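# Set the wooden crate onto its stand safely

## Task

Lift the wooden crate and leave it resting on its stand, never letting it fall along the way.

## Robot and tools

Robot: two arms, left_arm and right_arm, each with a parallel two-finger gripper and a wrist camera. Bases (URDF root, scene frame): left_arm at (+0.034, +0.303, +0.025) m, right_arm at (+0.035, -0.303, +0.022) m, both nearly unrotated about z. A camera stand is bolted to the floor behind them. Loose objects may get a short push now and then.

Frames: the scene frame has its origin at table-top height, halfway between the nominal bases; +x points out over the table, +z up, and left_arm sits on the +y side (arm names do not match image sides). Reported end_effector_position (m) and end_effector_quat_wxyz are in the scene frame and may be a few cm off, more at long reach. Offsets you command are along the current Hand target's own axes. On the gripper, +z is the direction the fingers point and y is the closing direction; end_effector_position is the point between the pads, about 1 cm short of the tips.

execute_actions(actions, cameras): actions is a list of actions; each action is a table of up to 15 rows, one per 1/30 s control step, and a short table repeats its final row to fill 15 steps. Every row holds 14 numbers in [-1, 1]: left_arm dx, dy, dz, rx, ry, rz, opening, then right_arm the same seven. The six pose numbers are an offset, not a pose: each row counts from the Hand target at the start of that action (not from the row before), and a new action or call starts from wherever the Hand target then is, so sending the same offset twice moves twice as far. Scale: 1.0 equals 0.6 m or 180 degrees; rx, ry, rz form a single rotation vector. Opening is absolute: +1 fully open (0.093 m), -1 closed. Sending six zeros re-requests that arm's current Hand target; always send the opening you want, since 0 is itself a command (half open). cameras: list of names, ["all"], or []; by default images only come with an empty actions list. An unknown name voids the call.

move(target, speed, blend, opening_speed, grip_force, blocking, cameras): target is one 14-number row (same layout and scale as above) or a list of up to 15 such rows; every row is an offset from the same starting Hand targets, not from the previous row. Paths are straight, last 0.5 to 10 s, and do not avoid obstacles or the other arm. speed: m/s, 0.002 to 2.9, default 0.25 (rotation up to twice that in rad/s), one value or one per row. blend: corner rounding radius in m per row, 0 means stop at each. opening_speed: at least 0.2 per second on the -1..+1 scale. grip_force: newtons per pad, 10 to 50 (50 is full, the starting value), one value or one per arm; it persists, and lower values close slowly. blocking=false returns after about 0.5 s while the motion continues. The result adds a "move:" line such as done, off_target, moving, held or fault, plus limits=paced (pose clipped) or limits=held (steps withheld). done means at rest within 10 mm and 2 degrees; neither done nor off_target says whether anything is touched.

wait(seconds 0 to 10) lets time pass with commands held; stop brakes a running move; zoom_image(camera, region=[x0, y0, x1, y1] pixels, at most 504 by 504) enlarges part of the newest image from cam_high, cam_left_wrist or cam_right_wrist (all 672x504); read_manual gives URDF licence text; finished_scene(scene) ends the scene for good, so call it only when the crate rests on the stand with the robot not holding it.

Reading results: the Hand target is the last commanded pose after clipping, and the gripper often stops short of it; any later command, even zeros, asks for it again, so check the position and tilt after each motion and send the remaining distance or a corrective rotation. Commanded orientation is clipped to 40 degrees from the measured one each step. grip_measured runs +1 open to -1 closed; pads meet near -0.94 and an object of width w mm reads about -0.94 + 0.0208*w (each gripper may read up to 0.02 too open). For a firm hold on a rigid box send a value roughly 0.24 below its width reading and keep sending it; release by sending well above that reading. The last Joint positions entry per arm is finger opening in m. Joint torques follow joint order; joints 1 to 3 wrap at ±28 N m. Motor temperatures: a MOTOR HOT line appears at 75 °C, at 90 °C the arm folds up and idles for the rest of the scene, at 100 °C it collapses. Holding loads, stretching out, or pushing at unreachable poses heats motors.

Cautions: thinking time lets the scene run. Move slowly near contact; hitting harder or commanding far past a contact presses harder, and a blocked arm keeps pushing until you command it back. Never let the arms, grippers or wrist cameras touch each other, and do not close a gripper on the other arm's fingers. Avoid paths passing near an arm's own base. Do not drop the crate, release it while it moves, slam it, strain camera cables, or let anything leave the table.

Each tool is called after ">>>" by a JSON object that holds its "fn" and its "kwargs", one argument or row to a line.

## Session

>>> {"fn": "execute_actions", "kwargs": {
  "actions": []
}}

Scene clock: 0.00 s.
left_arm: end_effector_position=(+0.4206, +0.2900, +0.1163) grip_measured=+1.000 end_effector_quat_wxyz=(+0.584, -0.011, +0.809, +0.058) | right_arm: end_effector_position=(+0.4095, -0.3160, +0.1015) grip_measured=+1.000 end_effector_quat_wxyz=(+0.553, +0.012, +0.833, +0.002)
Joint positions: left_arm=[-0.114 1.569 0.345 0.899 -0.237 0.007 0.093] | right_arm=[-0.048 1.502 0.326 0.778 -0.04 0.001 0.093]
Joint velocities: within noise
Joint torques (N m): no reading
Motor temperatures (°C): left_arm=[30 31 37 33 28 27 28] | right_arm=[30 33 35 33 28 25 29]
Heat: left arm: 37 °C; right arm: 35 °C.
Hand target: left_arm +0.4263, +0.2899, +0.1309; +0.602, -0.017, +0.796, +0.056 | right_arm +0.4142, -0.3154, +0.1118; +0.566, +0.008, +0.824, +0.003
Tool commands: left_gripper/opening=+1.0 right_gripper/opening=+1.0

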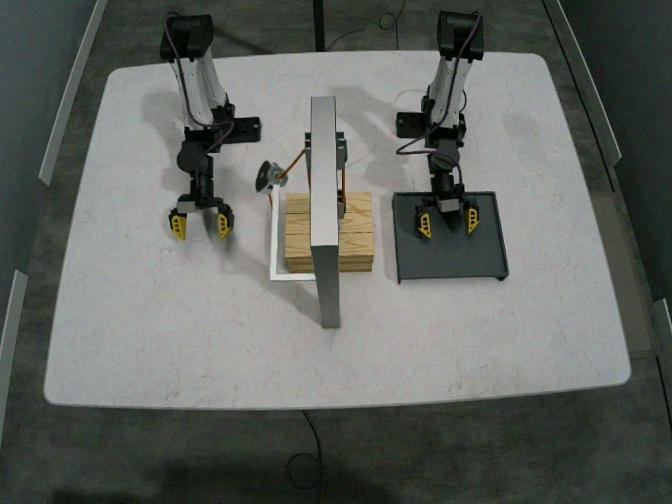

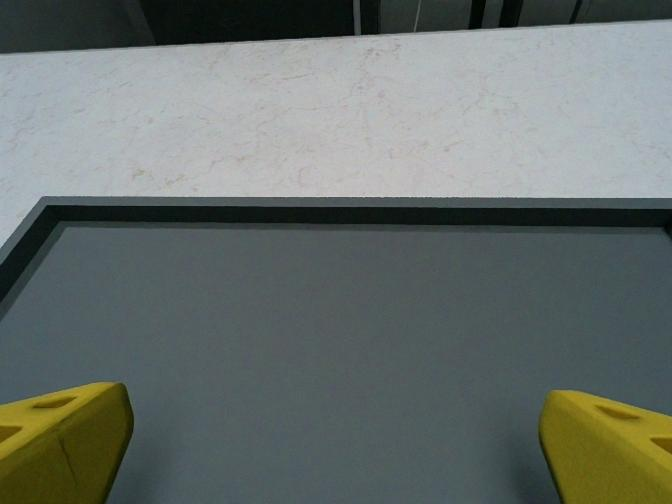

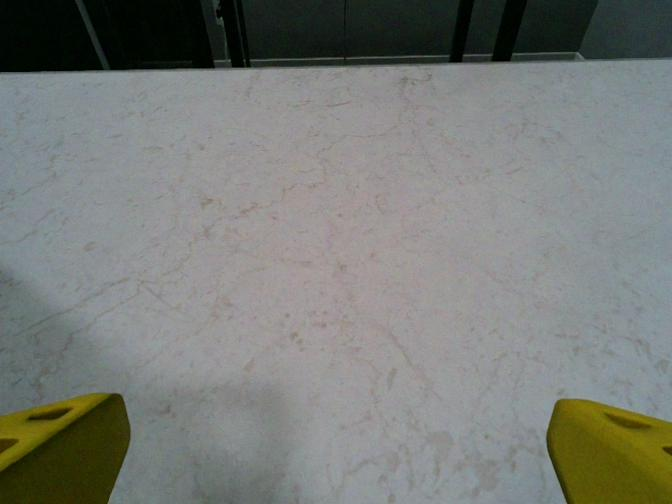

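>>> {"fn": "zoom_image", "kwargs": {
  "camera": "cam_high",
  "region": [220, 80, 420, 340]
}}

>>> {"fn": "zoom_image", "kwargs": {
  "camera": "cam_high",
  "region": [240, 130, 400, 250]
}}

Scaled by 1.938 from the camera's 672x504 image, which has a finer 960x720 frame.

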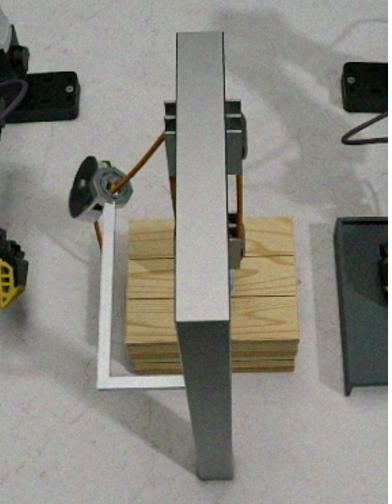

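Scaled by 3.150 from the camera's 672x504 image, which has a finer 960x720 frame.

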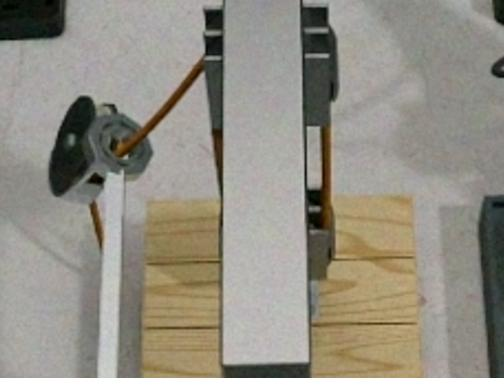

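>>> {"fn": "move", "kwargs": {
  "target": [-0.215,0.117,-0.279,0.32,0,0.09,1,-0.225,-0.075,-0.29,-0.311,0,-0.119,1],
  "speed": 0.25,
  "cameras": ["all"]
}}

Scene clock: 23.80 s.
left_arm: end_effector_position=(+0.2955, +0.3374, +0.2970) grip_measured=+1.000 end_effector_quat_wxyz=(+0.536, +0.343, +0.740, -0.220) | right_arm: end_effector_position=(+0.2988, -0.3624, +0.2922) grip_measured=+1.000 end_effector_quat_wxyz=(+0.521, -0.326, +0.762, +0.205)
Joint positions: left_arm=[0.801 1.385 1.258 -1.534 1.234 1.71 0.093] | right_arm=[-0.832 1.442 1.328 -1.569 -1.186 -1.721 0.093]
Joint torques (N m): left_arm=[-0.83 -3.58 8.53 -0.15 0.45 0.27] | right_arm=[0.72 -3.75 8.02 0.04 -0.64 -0.32]
Motor temperatures (°C): left_arm=[30 32 39 39 28 27 28] | right_arm=[30 34 38 37 28 25 29]
Heat: left arm: 39 °C; right arm: 38 °C.
Hand target: left_arm +0.2947, +0.3359, +0.3045; +0.523, +0.382, +0.719, -0.252 | right_arm +0.2999, -0.3617, +0.2997; +0.494, -0.404, +0.714, +0.286
Off the commanded pose: left_arm 0.008 m, 6 deg | right_arm 0.008 m, 14 deg.
joint sent to its limit (left arm) — joint 4 (wrist pitch), lower limit. The joint targets are off in orientation, not in position.
joint sent to its limit (right arm) — joint 4 (wrist pitch), lower limit. The joint targets are off in orientation, not in position.
move: off_target (left_arm, right_arm)

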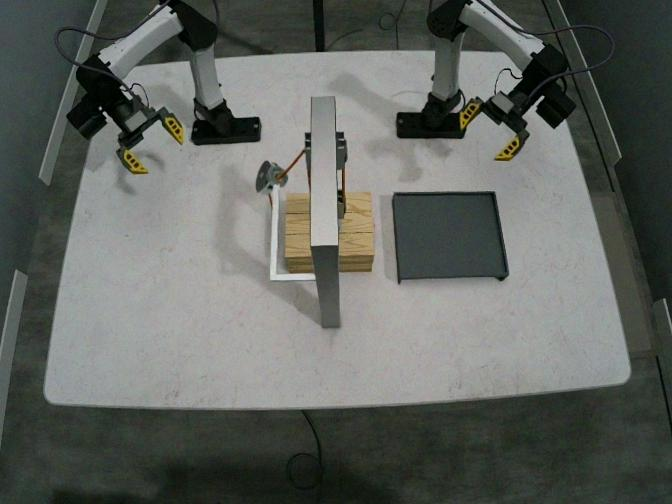

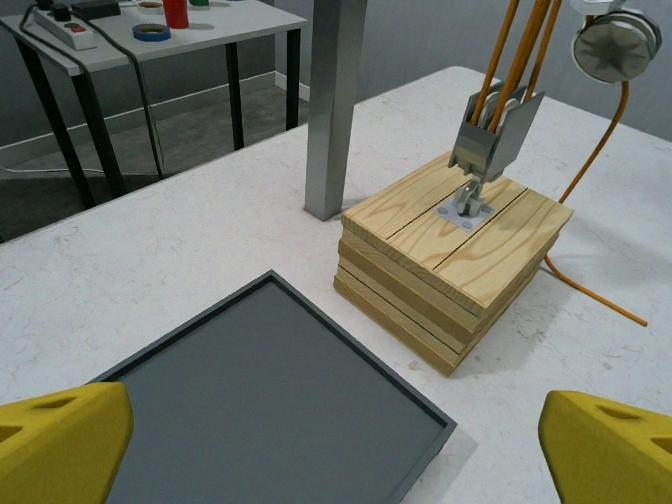

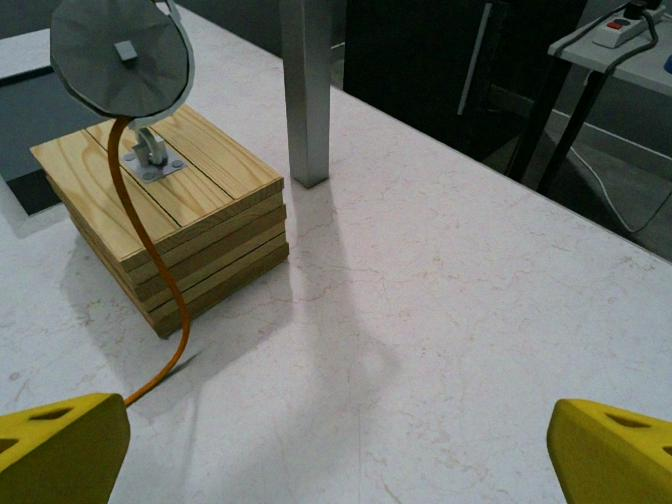

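>>> {"fn": "zoom_image", "kwargs": {
  "camera": "cam_left_wrist",
  "region": [260, 0, 672, 309]
}}

>>> {"fn": "zoom_image", "kwargs": {
  "camera": "cam_right_wrist",
  "region": [0, 0, 336, 252]
}}

>>> {"fn": "zoom_image", "kwargs": {
  "camera": "cam_left_wrist",
  "region": [80, 250, 480, 504]
}}

>>> {"fn": "zoom_image", "kwargs": {
  "camera": "cam_high",
  "region": [380, 180, 520, 290]
}}

Scaled by 1.223 from the camera's 672x504 image, which has a finer 960x720 frame.

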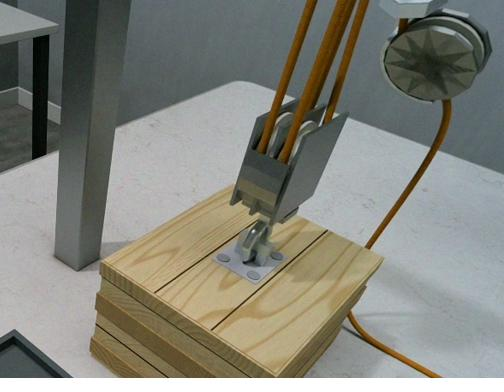

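Scaled by 1.500 from the camera's 672x504 image, which has a finer 960x720 frame.

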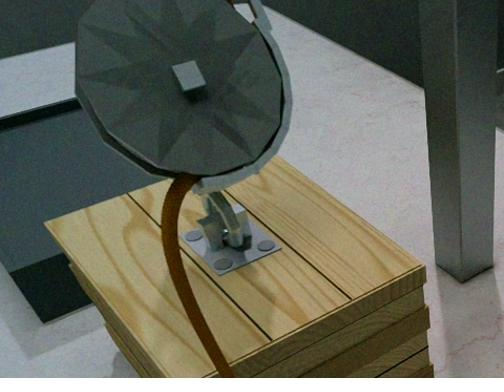

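Scaled by 1.260 from the camera's 672x504 image, which has a finer 960x720 frame.

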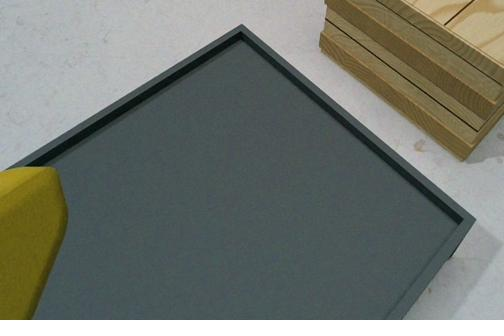

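Scaled by 3.600 from the camera's 672x504 image, which has a finer 960x720 frame.

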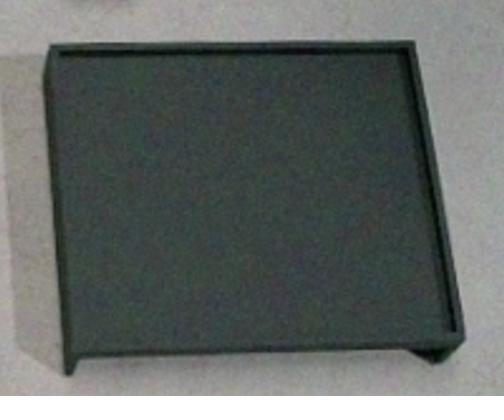

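>>> {"fn": "move", "kwargs": {
  "target": [0.184,-0.009,-0.017,0,-0.113,0,1,0.184,0.009,-0.017,0,-0.113,0,1],
  "speed": 0.25,
  "cameras": ["cam_left_wrist","cam_right_wrist"]
}}

Scene clock: 107.90 s.
left_arm: end_effector_position=(+0.2650, +0.3691, +0.2013) grip_measured=+1.000 end_effector_quat_wxyz=(+0.573, +0.244, +0.746, -0.235) | right_arm: end_effector_position=(+0.2722, -0.4009, +0.1990) grip_measured=+1.000 end_effector_quat_wxyz=(+0.545, -0.244, +0.766, +0.241)
Joint positions: left_arm=[1.042 1.534 0.89 -1.495 1.291 2.084 0.093] | right_arm=[-1.048 1.651 1.05 -1.564 -1.212 -2.088 0.093]
Joint torques (N m): left_arm=[0.03 -3.9 4.12 -0.41 0.64 0.29] | right_arm=[-0.27 -4.72 4.41 -0.85 -0.6 -0.28]
Motor temperatures (°C): left_arm=[30 32 42 33 28 27 28] | right_arm=[30 34 46 33 28 25 29]
Heat: left arm: 42 °C; right arm: 46 °C.
Hand target: left_arm +0.2668, +0.3721, +0.2034; +0.642, +0.331, +0.616, -0.315 | right_arm +0.2700, -0.3998, +0.1998; +0.613, -0.348, +0.616, +0.353
Off the commanded pose: left_arm 0.004 m, 22 deg | right_arm 0.003 m, 26 deg.
joint sent to its limit (left arm) — joint 6 (wrist roll), upper limit. The joint targets are off in orientation, not in position.
joint sent to its limit (right arm) — joint 4 (wrist pitch), lower limit; joint 6 (wrist roll), lower limit. The joint targets are off in orientation, not in position.
move: off_target (left_arm, right_arm)
Images, in order (width x height): cam_left_wrist 672x504, cam_right_wrist 672x504.

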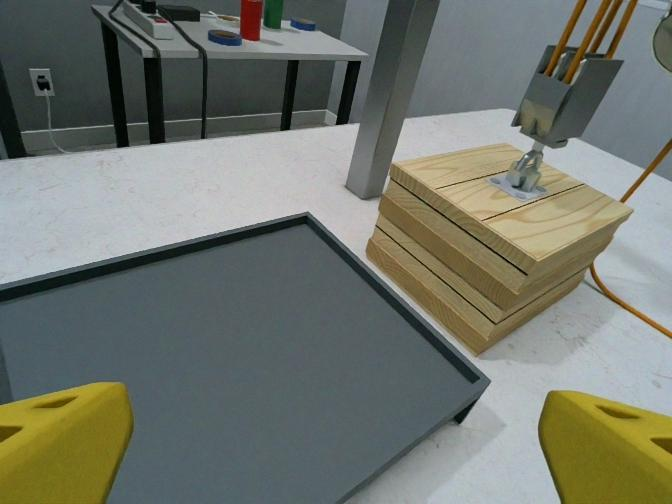

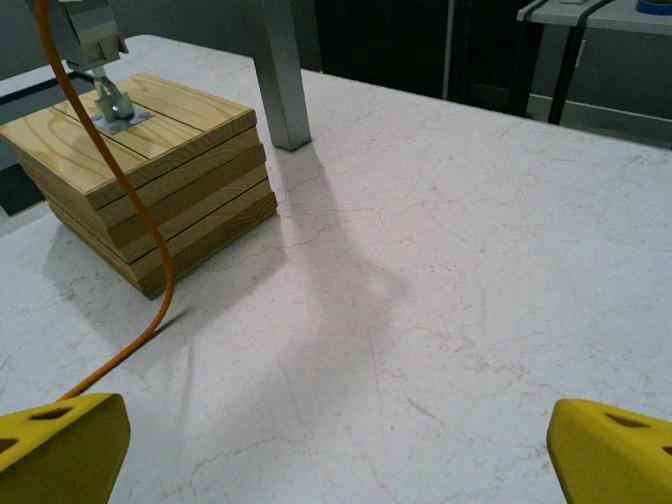

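>>> {"fn": "move", "kwargs": {
  "target": [
    [-0.033,-0.089,-0.013,0,0,-0.5,1,-0.033,0.089,-0.013,0,0,0.5,1],
    [-0.033,-0.089,-0.013,0,0,-0.97,1,-0.033,0.089,-0.013,0,0,0.97,1]
  ],
  "speed": 0.5,
  "blend": 0.03,
  "cameras": ["all"]
}}

Scene clock: 121.77 s.
left_arm: end_effector_position=(+0.2220, +0.3498, +0.2179) grip_measured=+1.000 end_effector_quat_wxyz=(+0.072, +0.758, -0.287, +0.581) | right_arm: end_effector_position=(+0.2233, -0.3813, +0.2161) grip_measured=+1.000 end_effector_quat_wxyz=(-0.070, +0.777, +0.301, +0.548)
Joint positions: left_arm=[1.229 1.12 0.739 -1.535 1.229 -0.967 0.093] | right_arm=[-1.237 1.258 0.875 -1.566 -1.139 0.916 0.093]
Joint torques (N m): left_arm=[0.12 -2.55 4.72 -0.48 0.49 0.03] | right_arm=[-0.38 -3.49 4.41 -0.43 -0.7 0.17]
Heat: left arm: 42 °C; right arm: 43 °C.
Hand target: left_arm +0.2180, +0.3473, +0.2210; +0.285, +0.599, -0.360, +0.656 | right_arm +0.2203, -0.3794, +0.2200; -0.324, +0.599, +0.376, +0.629
Off the commanded pose: left_arm 0.006 m, 33 deg | right_arm 0.005 m, 38 deg.
joint sent to its limit (left arm) — joint 4 (wrist pitch), lower limit. The joint targets are off in position and orientation.
joint sent to its limit (right arm) — joint 4 (wrist pitch), lower limit. The joint targets are off in position and orientation.
move: off_target (left_arm, right_arm); limits=paced

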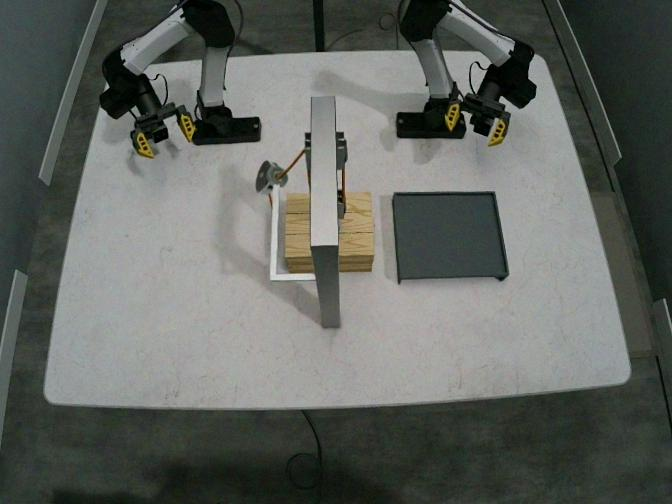

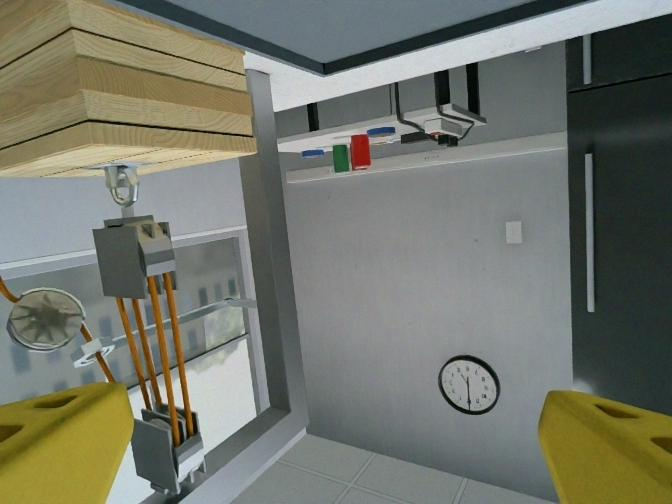

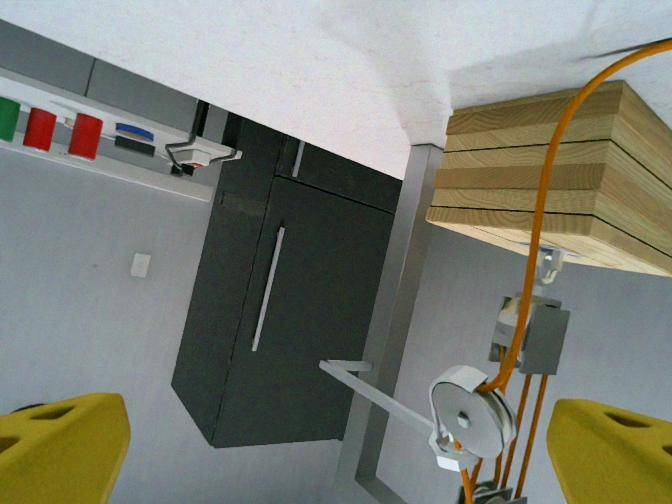

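>>> {"fn": "move", "kwargs": {
  "target": [-0.052,-0.212,0.225,-0.19,-0.436,0.774,1,-0.052,0.212,0.225,0.192,-0.436,-0.774,1],
  "speed": 0.5,
  "cameras": ["all"]
}}

Scene clock: 219.30 s.
left_arm: end_effector_position=(+0.3966, +0.3095, +0.1976) grip_measured=+1.000 end_effector_quat_wxyz=(+0.534, -0.035, +0.845, +0.014) | right_arm: end_effector_position=(+0.3947, -0.3278, +0.1916) grip_measured=+1.000 end_effector_quat_wxyz=(+0.515, +0.007, +0.857, +0.010)
Joint positions: left_arm=[0.005 1.109 0.577 0.086 -0.078 -0.052 0.093] | right_arm=[-0.12 1.117 0.608 0.017 -0.12 -0.037 0.093]
Joint torques (N m): left_arm=[-0.47 -2.76 6.43 2.43 -0.19 0.2] | right_arm=[0.46 -2.39 6 3.16 -0.02 -0.21]
Motor temperatures (°C): left_arm=[30 30 40 34 28 27 28] | right_arm=[30 33 39 34 28 25 29]
Heat: left arm: 40 °C; right arm: 39 °C.
Hand target: left_arm +0.4025, +0.3129, +0.2097; +0.559, -0.035, +0.828, +0.025 | right_arm +0.4004, -0.3292, +0.1998; +0.537, -0.001, +0.843, -0.001
Off the commanded pose: left_arm 0.014 m, 4 deg | right_arm 0.010 m, 3 deg.
move: off_target (left_arm, right_arm)

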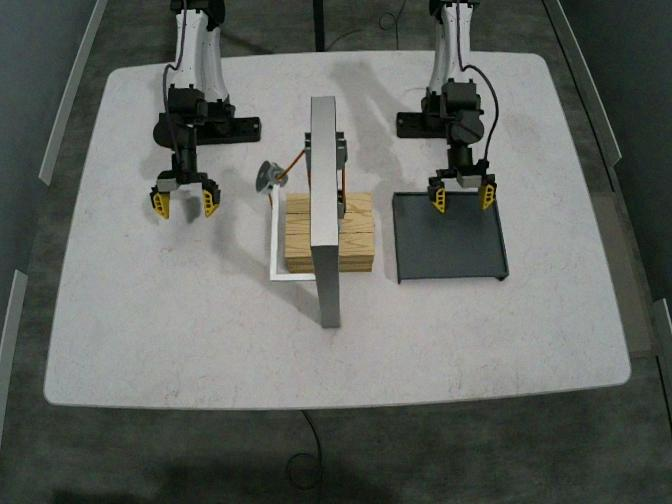

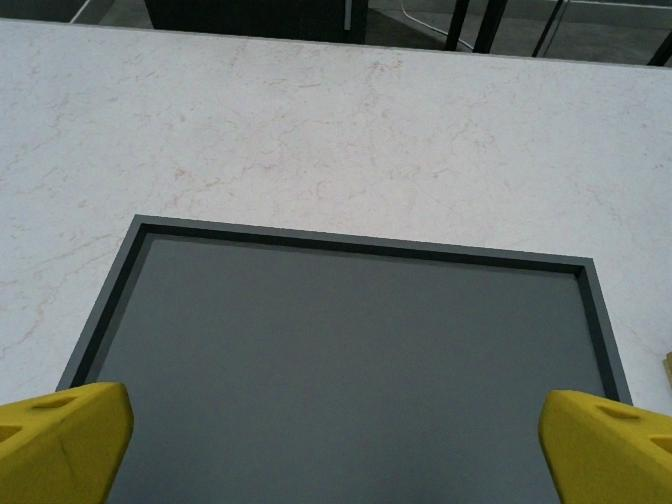

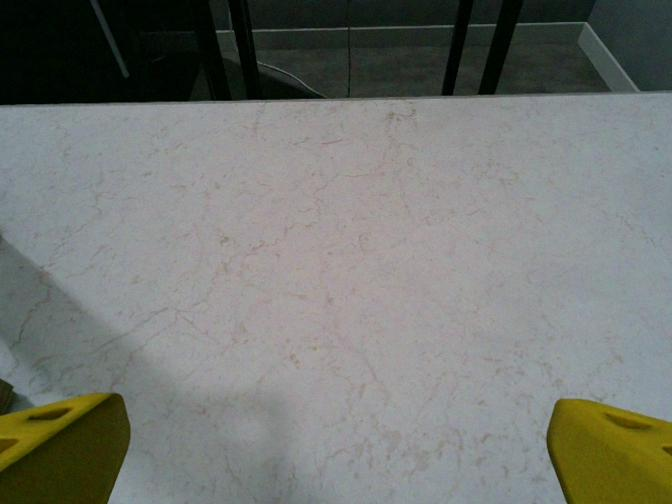

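>>> {"fn": "move", "kwargs": {
  "target": [-0.088,0.05,-0.003,0.18,0,0.075,1,0.089,-0.05,-0.073,-0.1007,0,-0.047,1],
  "speed": 0.25,
  "cameras": ["all"]
}}

Scene clock: 228.43 s.
left_arm: end_effector_position=(+0.4152, +0.3464, +0.2432) grip_measured=+1.000 end_effector_quat_wxyz=(+0.528, +0.200, +0.813, -0.141) | right_arm: end_effector_position=(+0.3394, -0.3614, +0.1670) grip_measured=+1.000 end_effector_quat_wxyz=(+0.527, -0.136, +0.835, +0.085)
Joint positions: left_arm=[0.469 1.359 0.956 -0.242 0.84 0.491 0.093] | right_arm=[-0.582 1.082 0.505 -0.084 -0.792 -0.506 0.093]
Joint torques (N m): left_arm=[-0.05 -4.46 10.4 1.29 0.51 0.25] | right_arm=[-0.39 -1.74 7.15 1.8 -0.69 -0.27]
Heat: left arm: 40 °C; right arm: 39 °C.
Hand target: left_arm +0.4180, +0.3442, +0.2594; +0.540, +0.218, +0.801, -0.142 | right_arm +0.3381, -0.3592, +0.1700; +0.529, -0.147, +0.831, +0.093
Off the commanded pose: left_arm 0.017 m, 3 deg | right_arm 0.004 m, 2 deg.
move: off_target (left_arm)

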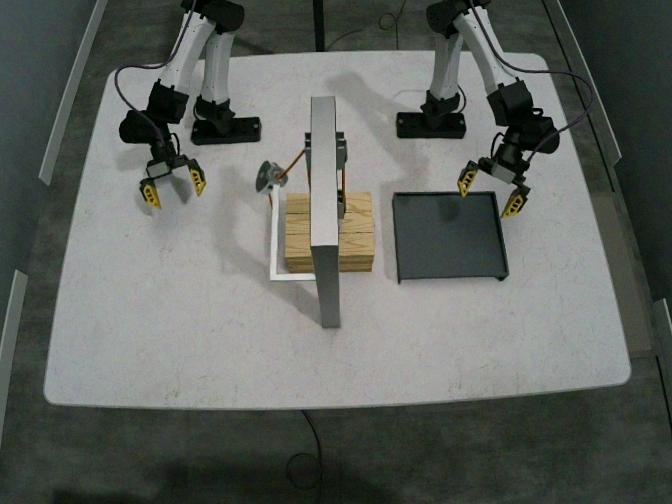

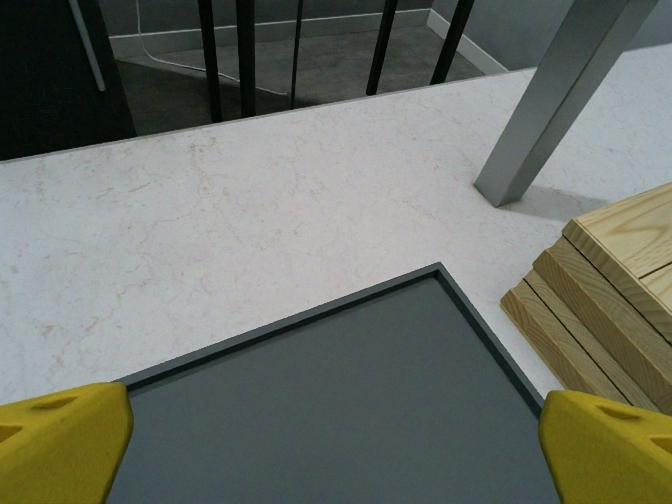

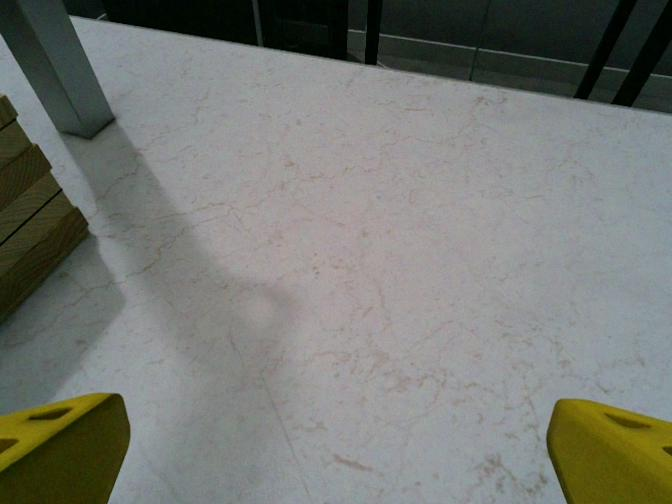

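>>> {"fn": "move", "kwargs": {
  "target": [0,0,0,0,0,0,1,-0.0265,0.167,0.057,-0.1007,0,-0.047,1],
  "speed": 0.25,
  "cameras": ["cam_right_wrist","cam_high"]
}}

Scene clock: 233.83 s.
left_arm: end_effector_position=(+0.4152, +0.3464, +0.2432) grip_measured=+1.000 end_effector_quat_wxyz=(+0.528, +0.200, +0.813, -0.141) | right_arm: end_effector_position=(+0.3388, -0.2555, +0.1652) grip_measured=+1.000 end_effector_quat_wxyz=(+0.500, -0.278, +0.800, +0.178)
Joint positions: left_arm=[0.469 1.359 0.956 -0.242 0.84 0.491 0.093] | right_arm=[-0.246 1.082 0.505 -0.102 -0.804 -0.519 0.093]
Joint torques (N m): left_arm=[-0.05 -4.46 10.43 1.28 0.51 0.25] | right_arm=[0.66 -1.7 7.16 1.97 -0.58 -0.2]
Heat: left arm: 41 °C; right arm: 40 °C.
Hand target: left_arm +0.4180, +0.3442, +0.2594; +0.540, +0.218, +0.801, -0.142 | right_arm +0.3392, -0.2522, +0.1697; +0.504, -0.289, +0.793, +0.183
Off the commanded pose: left_arm 0.017 m, 3 deg | right_arm 0.006 m, 2 deg.
move: off_target (left_arm)
Images, in order (width x height): cam_high 672x504, cam_right_wrist 672x504.

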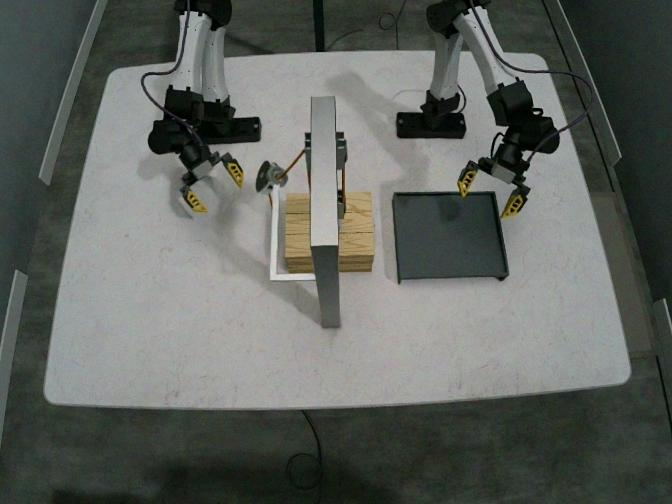

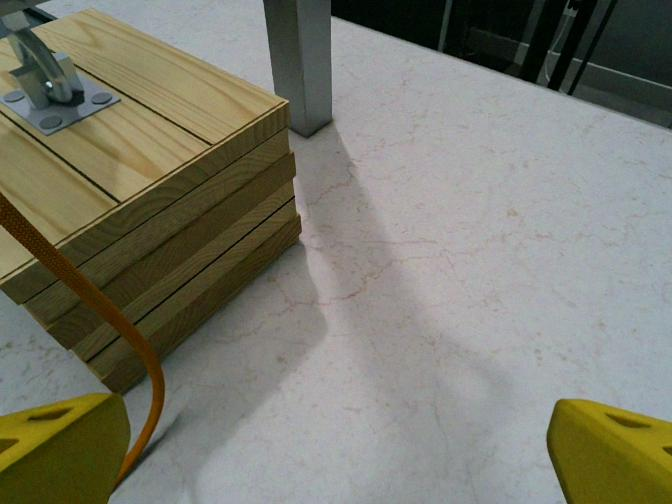

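>>> {"fn": "move", "kwargs": {
  "target": [0,0,0,0,0,0,1,0.043,-0.016,0.046,-0.157,-0.1195,-0.039,1],
  "speed": 0.25,
  "cameras": ["cam_right_wrist"]
}}

Scene clock: 295.17 s.
left_arm: end_effector_position=(+0.4152, +0.3464, +0.2432) grip_measured=+1.000 end_effector_quat_wxyz=(+0.528, +0.200, +0.813, -0.141) | right_arm: end_effector_position=(+0.3527, -0.2500, +0.1236) grip_measured=+1.000 end_effector_quat_wxyz=(+0.562, -0.388, +0.623, +0.381)
Joint positions: left_arm=[0.469 1.359 0.956 -0.242 0.84 0.491 0.093] | right_arm=[-0.378 1.772 0.683 -0.069 -1.485 -1.117 0.093]
Joint torques (N m): left_arm=[-0.05 -4.46 10.41 1.29 0.51 0.25] | right_arm=[0.09 -5.33 6.64 0.91 -1.12 -0.36]
Motor temperatures (°C): left_arm=[30 32 47 37 29 27 28] | right_arm=[30 32 42 39 28 25 29]
Heat: left arm: 47 °C; right arm: 42 °C.
Hand target: left_arm +0.4180, +0.3442, +0.2594; +0.540, +0.218, +0.801, -0.142 | right_arm +0.3562, -0.2505, +0.1347; +0.567, -0.411, +0.598, +0.389
Off the commanded pose: left_arm 0.017 m, 3 deg | right_arm 0.012 m, 4 deg.
move: off_target (left_arm, right_arm)
Images, in order (width x height): cam_right_wrist 672x504.

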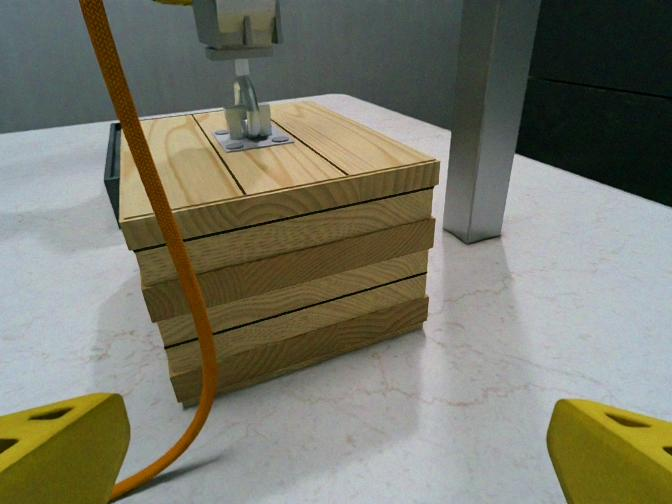

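>>> {"fn": "move", "kwargs": {
  "target": [0,0,0,0,0,0,1,-0.036,0.098,0.142,-0.0946,-0.017,-0.002,1],
  "speed": 0.15,
  "cameras": ["cam_right_wrist","cam_high"]
}}

Scene clock: 316.60 s.
left_arm: end_effector_position=(+0.4152, +0.3464, +0.2432) grip_measured=+1.000 end_effector_quat_wxyz=(+0.528, +0.200, +0.813, -0.141) | right_arm: end_effector_position=(+0.3255, -0.1503, +0.1365) grip_measured=+1.000 end_effector_quat_wxyz=(+0.489, -0.470, +0.548, +0.489)
Joint positions: left_arm=[0.469 1.359 0.956 -0.242 0.84 0.491 0.093] | right_arm=[-0.05 1.772 0.719 -0.069 -1.522 -1.045 0.093]
Joint torques (N m): left_arm=[-0.05 -4.45 10.41 1.29 0.51 0.25] | right_arm=[0.43 -6.3 6.56 1.54 -1.07 -0.06]
Heat: left arm: 48 °C; right arm: 43 °C.
Hand target: left_arm +0.4180, +0.3442, +0.2594; +0.540, +0.218, +0.801, -0.142 | right_arm +0.3323, -0.1489, +0.1516; +0.517, -0.482, +0.518, +0.483
Off the commanded pose: left_arm 0.017 m, 3 deg | right_arm 0.017 m, 5 deg.
move: off_target (left_arm, right_arm)
Images, in order (width x height): cam_high 672x504, cam_right_wrist 672x504.

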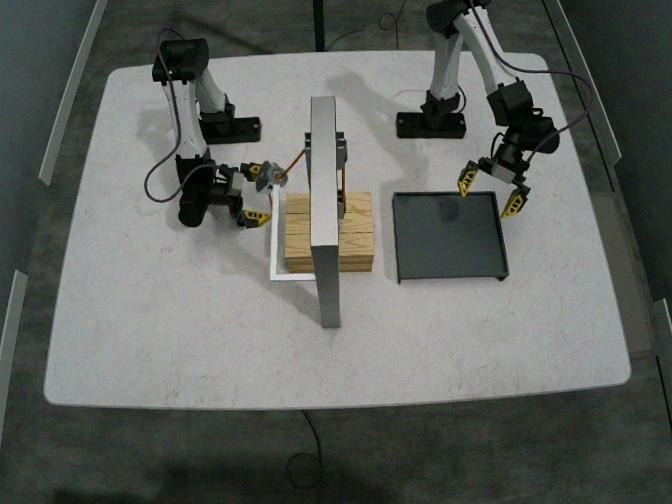

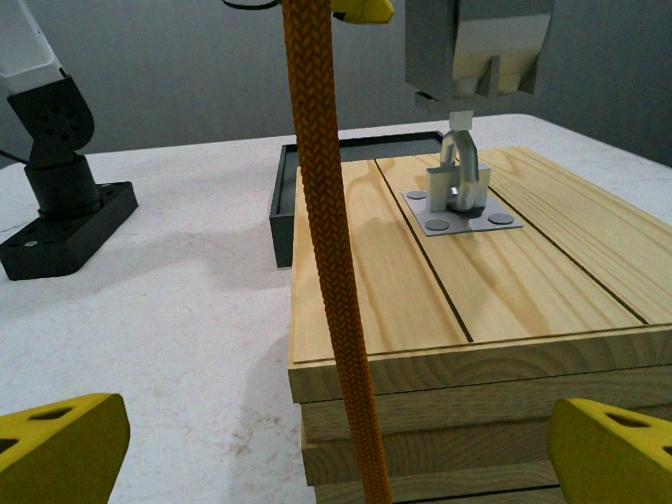

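>>> {"fn": "move", "kwargs": {
  "target": [
    [0,0,0,0,0,0,1,0,-0.009,0.0173,0,0,0,1],
    [0,0,0,0,0,0,1,0,-0.009,0.0173,0,0,0,-1]
  ],
  "speed": 0.1,
  "cameras": ["cam_right_wrist","cam_high"]
}}

Scene clock: 332.80 s.
left_arm: end_effector_position=(+0.4152, +0.3464, +0.2432) grip_measured=+1.000 end_effector_quat_wxyz=(+0.528, +0.200, +0.813, -0.141) | right_arm: end_effector_position=(+0.3385, -0.1405, +0.1468) grip_measured=-0.967 end_effector_quat_wxyz=(+0.490, -0.484, +0.534, +0.491)
Joint positions: left_arm=[0.469 1.359 0.956 -0.242 0.84 0.491 0.093] | right_arm=[-0.014 1.781 0.745 0.102 -1.522 -0.884 0]
Joint torques (N m): left_arm=[-0.05 -4.46 10.43 1.29 0.51 0.25] | right_arm=[0.62 -6.48 4.23 1.82 -0.8 -0.07]
Heat: left arm: 49 °C; right arm: 42 °C.
Hand target: left_arm +0.4180, +0.3442, +0.2594; +0.540, +0.218, +0.801, -0.142 | right_arm +0.3384, -0.1389, +0.1516; +0.517, -0.482, +0.518, +0.483
Off the commanded pose: left_arm 0.017 m, 3 deg | right_arm 0.005 m, 4 deg.
move: off_target (left_arm, right_arm); target 2's new opening was sent with right_arm's hand 0.008 m and 4 deg from that target
Images, in order (width x height): cam_high 672x504, cam_right_wrist 672x504.

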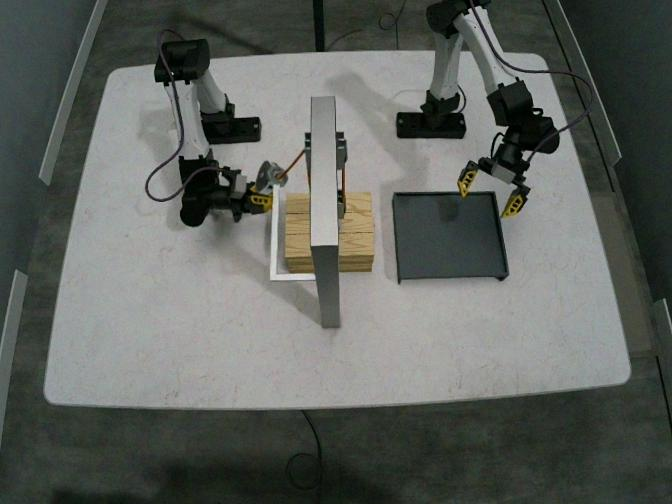

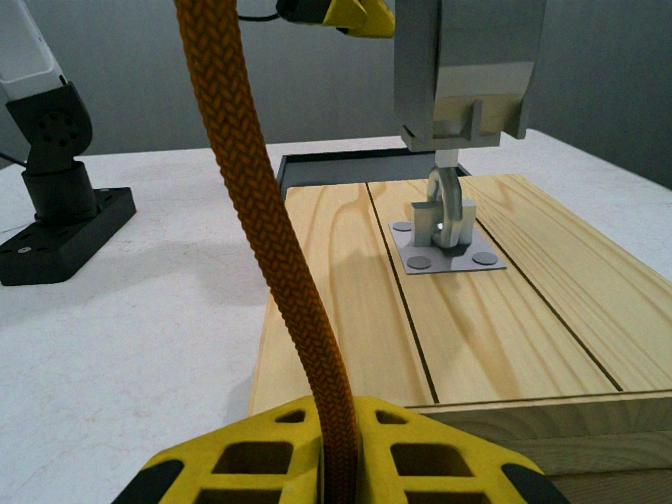

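>>> {"fn": "move", "kwargs": {
  "target": [0,0,0,0,0,0,1,0.117,0,-0.083,0,0,0,-1],
  "speed": 0.06,
  "cameras": ["all"]
}}

Scene clock: 338.00 s.
left_arm: end_effector_position=(+0.4152, +0.3464, +0.2432) grip_measured=+1.000 end_effector_quat_wxyz=(+0.528, +0.200, +0.813, -0.141) | right_arm: end_effector_position=(+0.3491, -0.1690, +0.1226) grip_measured=-0.967 end_effector_quat_wxyz=(+0.583, -0.536, +0.456, +0.406)
Joint positions: left_arm=[0.469 1.359 0.956 -0.242 0.84 0.491 0.093] | right_arm=[-0.108 1.95 0.623 0.817 -1.59 -0.769 0]
Joint torques (N m): left_arm=[-0.06 -4.45 10.41 1.28 0.51 0.25] | right_arm=[-4.37 -0.36 -0.24 0.18 -0.38 -0.09]
Heat: left arm: 49 °C; right arm: 42 °C.
Hand target: left_arm +0.4180, +0.3442, +0.2594; +0.540, +0.218, +0.801, -0.142 | right_arm +0.3348, -0.1886, +0.0814; +0.517, -0.482, +0.518, +0.483
Off the commanded pose: left_arm 0.017 m, 3 deg | right_arm 0.048 m, 15 deg.
joint read past its limit (right arm) — joint 5 (wrist yaw), lower limit.
joint sent to its limit (right arm) — joint 5 (wrist yaw), lower limit. The joint targets are off in position and orientation.
move: off_target (left_arm, right_arm)

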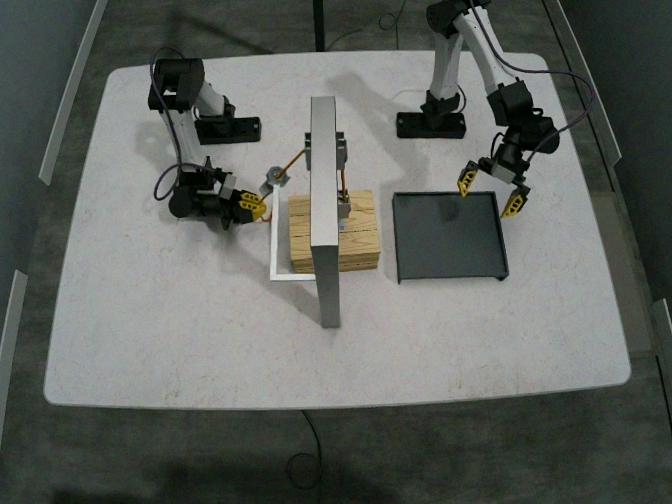

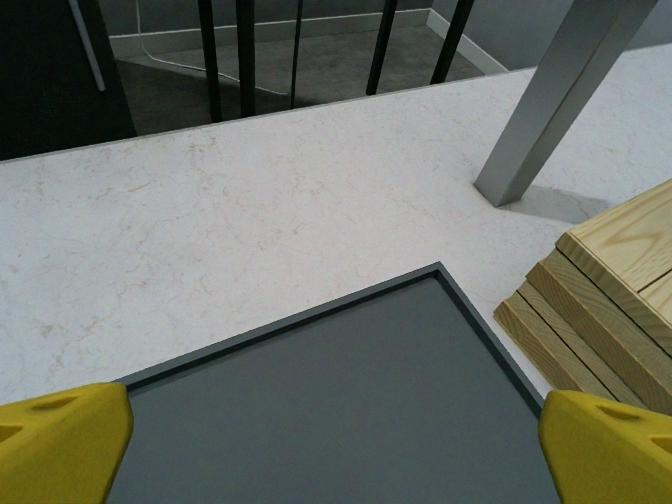

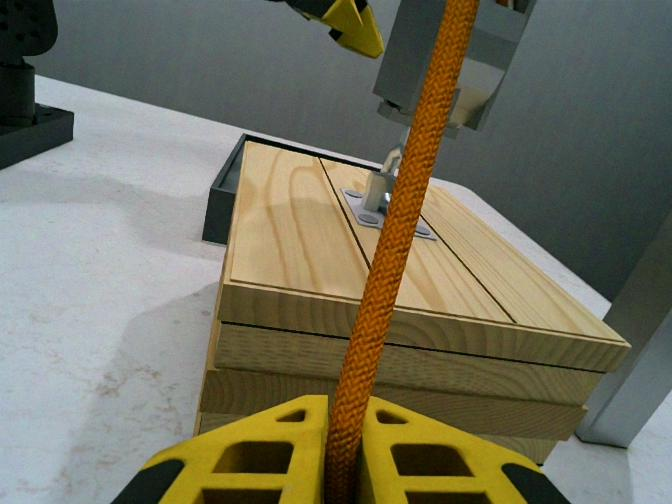

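>>> {"fn": "zoom_image", "kwargs": {
  "camera": "cam_high",
  "region": [220, 130, 420, 290]
}}

>>> {"fn": "zoom_image", "kwargs": {
  "camera": "cam_left_wrist",
  "region": [430, 150, 672, 420]
}}

Scaled by 2.520 from the camera's 672x504 image, which has a finer 960x720 frame.

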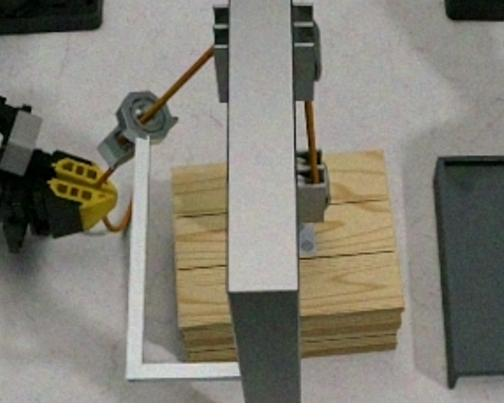

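Scaled by 1.867 from the camera's 672x504 image, which has a finer 960x720 frame.

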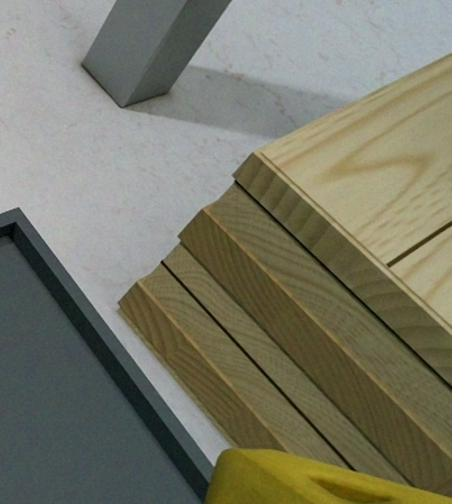

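>>> {"fn": "move", "kwargs": {
  "target": [0,0,0,0,0,0,1,-0.032,-0.131,-0.153,0.1167,0,0,-1],
  "speed": 0.08,
  "cameras": ["all"]
}}

Scene clock: 393.97 s.
left_arm: end_effector_position=(+0.4152, +0.3464, +0.2432) grip_measured=+1.000 end_effector_quat_wxyz=(+0.528, +0.200, +0.813, -0.141) | right_arm: end_effector_position=(+0.4022, -0.2563, +0.1316) grip_measured=-0.967 end_effector_quat_wxyz=(+0.600, -0.445, +0.550, +0.374)
Joint positions: left_arm=[0.469 1.359 0.956 -0.242 0.84 0.491 0.093] | right_arm=[-0.341 2.127 0.719 1.467 -1.585 -0.065 0]
Joint torques (N m): left_arm=[-0.05 -4.45 10.43 1.29 0.51 0.25] | right_arm=[-5.37 -0.98 1.81 1.29 0.19 -0.05]
Motor temperatures (°C): left_arm=[30 32 50 38 29 27 28] | right_arm=[32 31 37 35 28 25 31]
Heat: left arm: 50 °C; right arm: 37 °C.
Hand target: left_arm +0.4180, +0.3442, +0.2594; +0.540, +0.218, +0.801, -0.142 | right_arm +0.4068, -0.2857, +0.1005; +0.596, -0.380, +0.597, +0.380
Off the commanded pose: left_arm 0.017 m, 3 deg | right_arm 0.043 m, 9 deg.
move: off_target (left_arm, right_arm)

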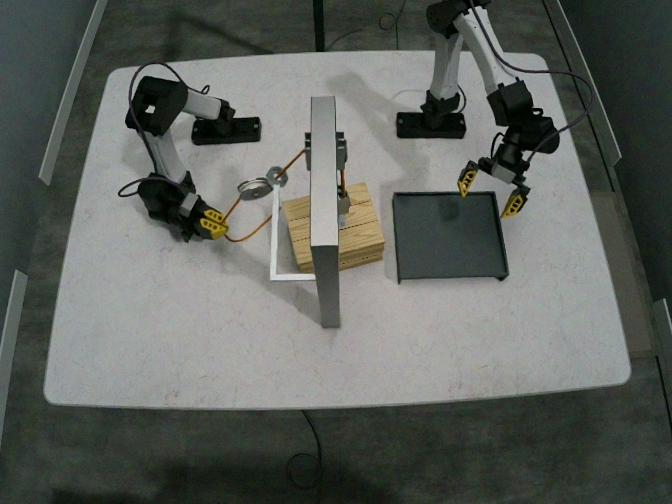

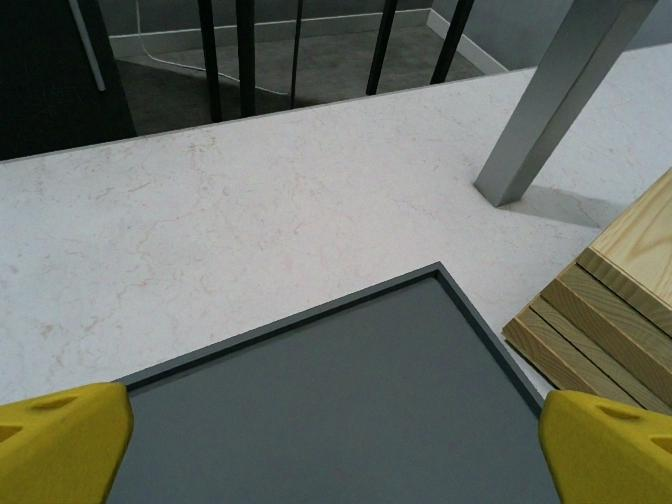

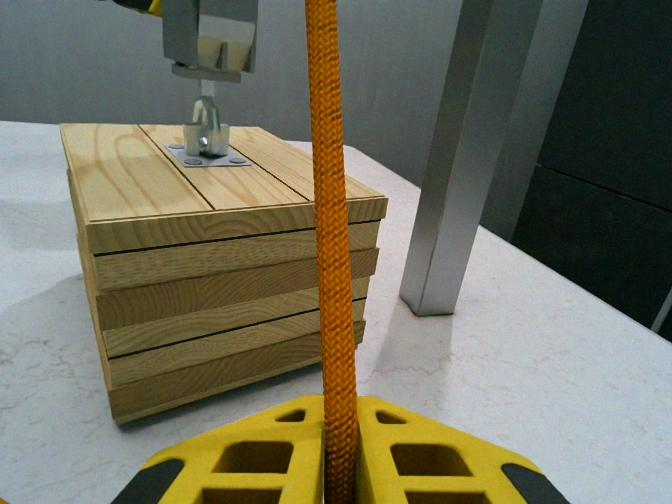

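>>> {"fn": "zoom_image", "kwargs": {
  "camera": "cam_right_wrist",
  "region": [40, 100, 440, 440]
}}

>>> {"fn": "zoom_image", "kwargs": {
  "camera": "cam_high",
  "region": [200, 130, 420, 290]
}}

Scaled by 1.260 from the camera's 672x504 image, which has a finer 960x720 frame.

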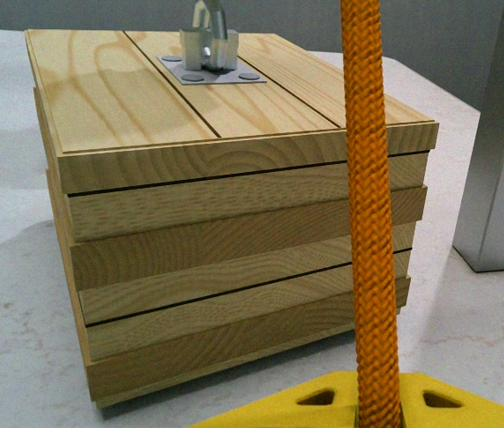

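Scaled by 2.291 from the camera's 672x504 image, which has a finer 960x720 frame.

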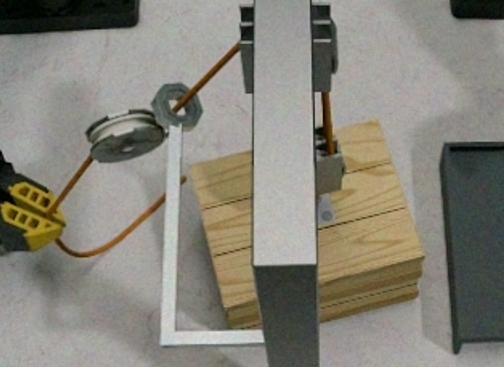

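>>> {"fn": "move", "kwargs": {
  "target": [0,0,0,0,0,0,1,0.017,-0.118,-0.28,0.139,0,0,-1],
  "speed": 0.08,
  "cameras": ["all"]
}}

Scene clock: 415.70 s.
left_arm: end_effector_position=(+0.4152, +0.3464, +0.2432) grip_measured=+1.000 end_effector_quat_wxyz=(+0.528, +0.200, +0.813, -0.141) | right_arm: end_effector_position=(+0.4025, -0.4157, +0.1043) grip_measured=-0.967 end_effector_quat_wxyz=(+0.655, -0.308, +0.637, +0.265)
Joint positions: left_arm=[0.469 1.359 0.956 -0.242 0.84 0.491 0.093] | right_arm=[-0.746 2.254 0.798 1.467 -1.586 -0.054 0]
Joint torques (N m): left_arm=[-0.05 -4.46 10.41 1.29 0.51 0.25] | right_arm=[-8.02 -3.84 6.19 1.27 0.15 0.1]
Heat: left arm: 51 °C; right arm: 37 °C.
Hand target: left_arm +0.4180, +0.3442, +0.2594; +0.540, +0.218, +0.801, -0.142 | right_arm +0.4000, -0.4679, +0.0904; +0.664, -0.242, +0.665, +0.242
Off the commanded pose: left_arm 0.017 m, 3 deg | right_arm 0.054 m, 9 deg.
move: off_target (left_arm, right_arm)

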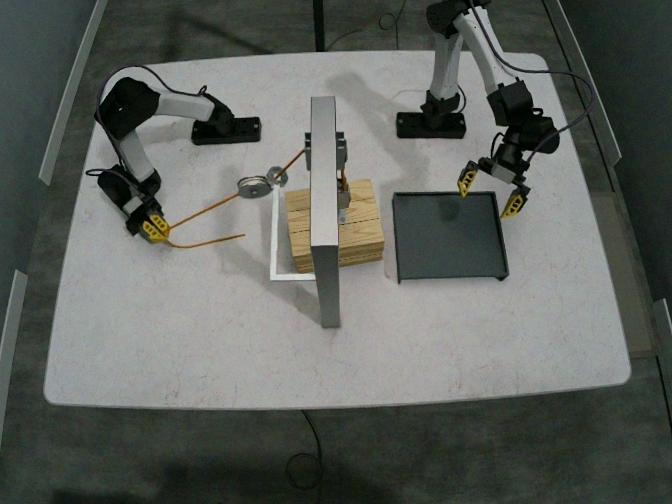

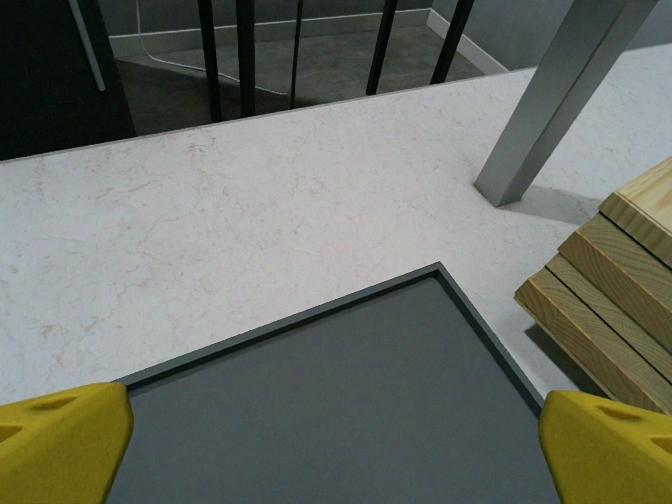

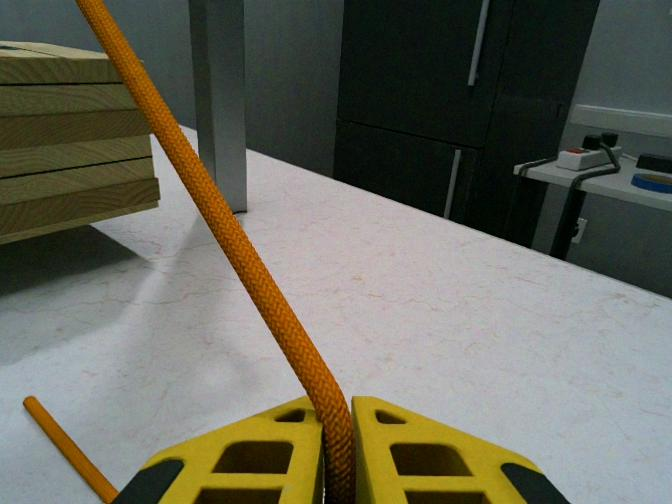

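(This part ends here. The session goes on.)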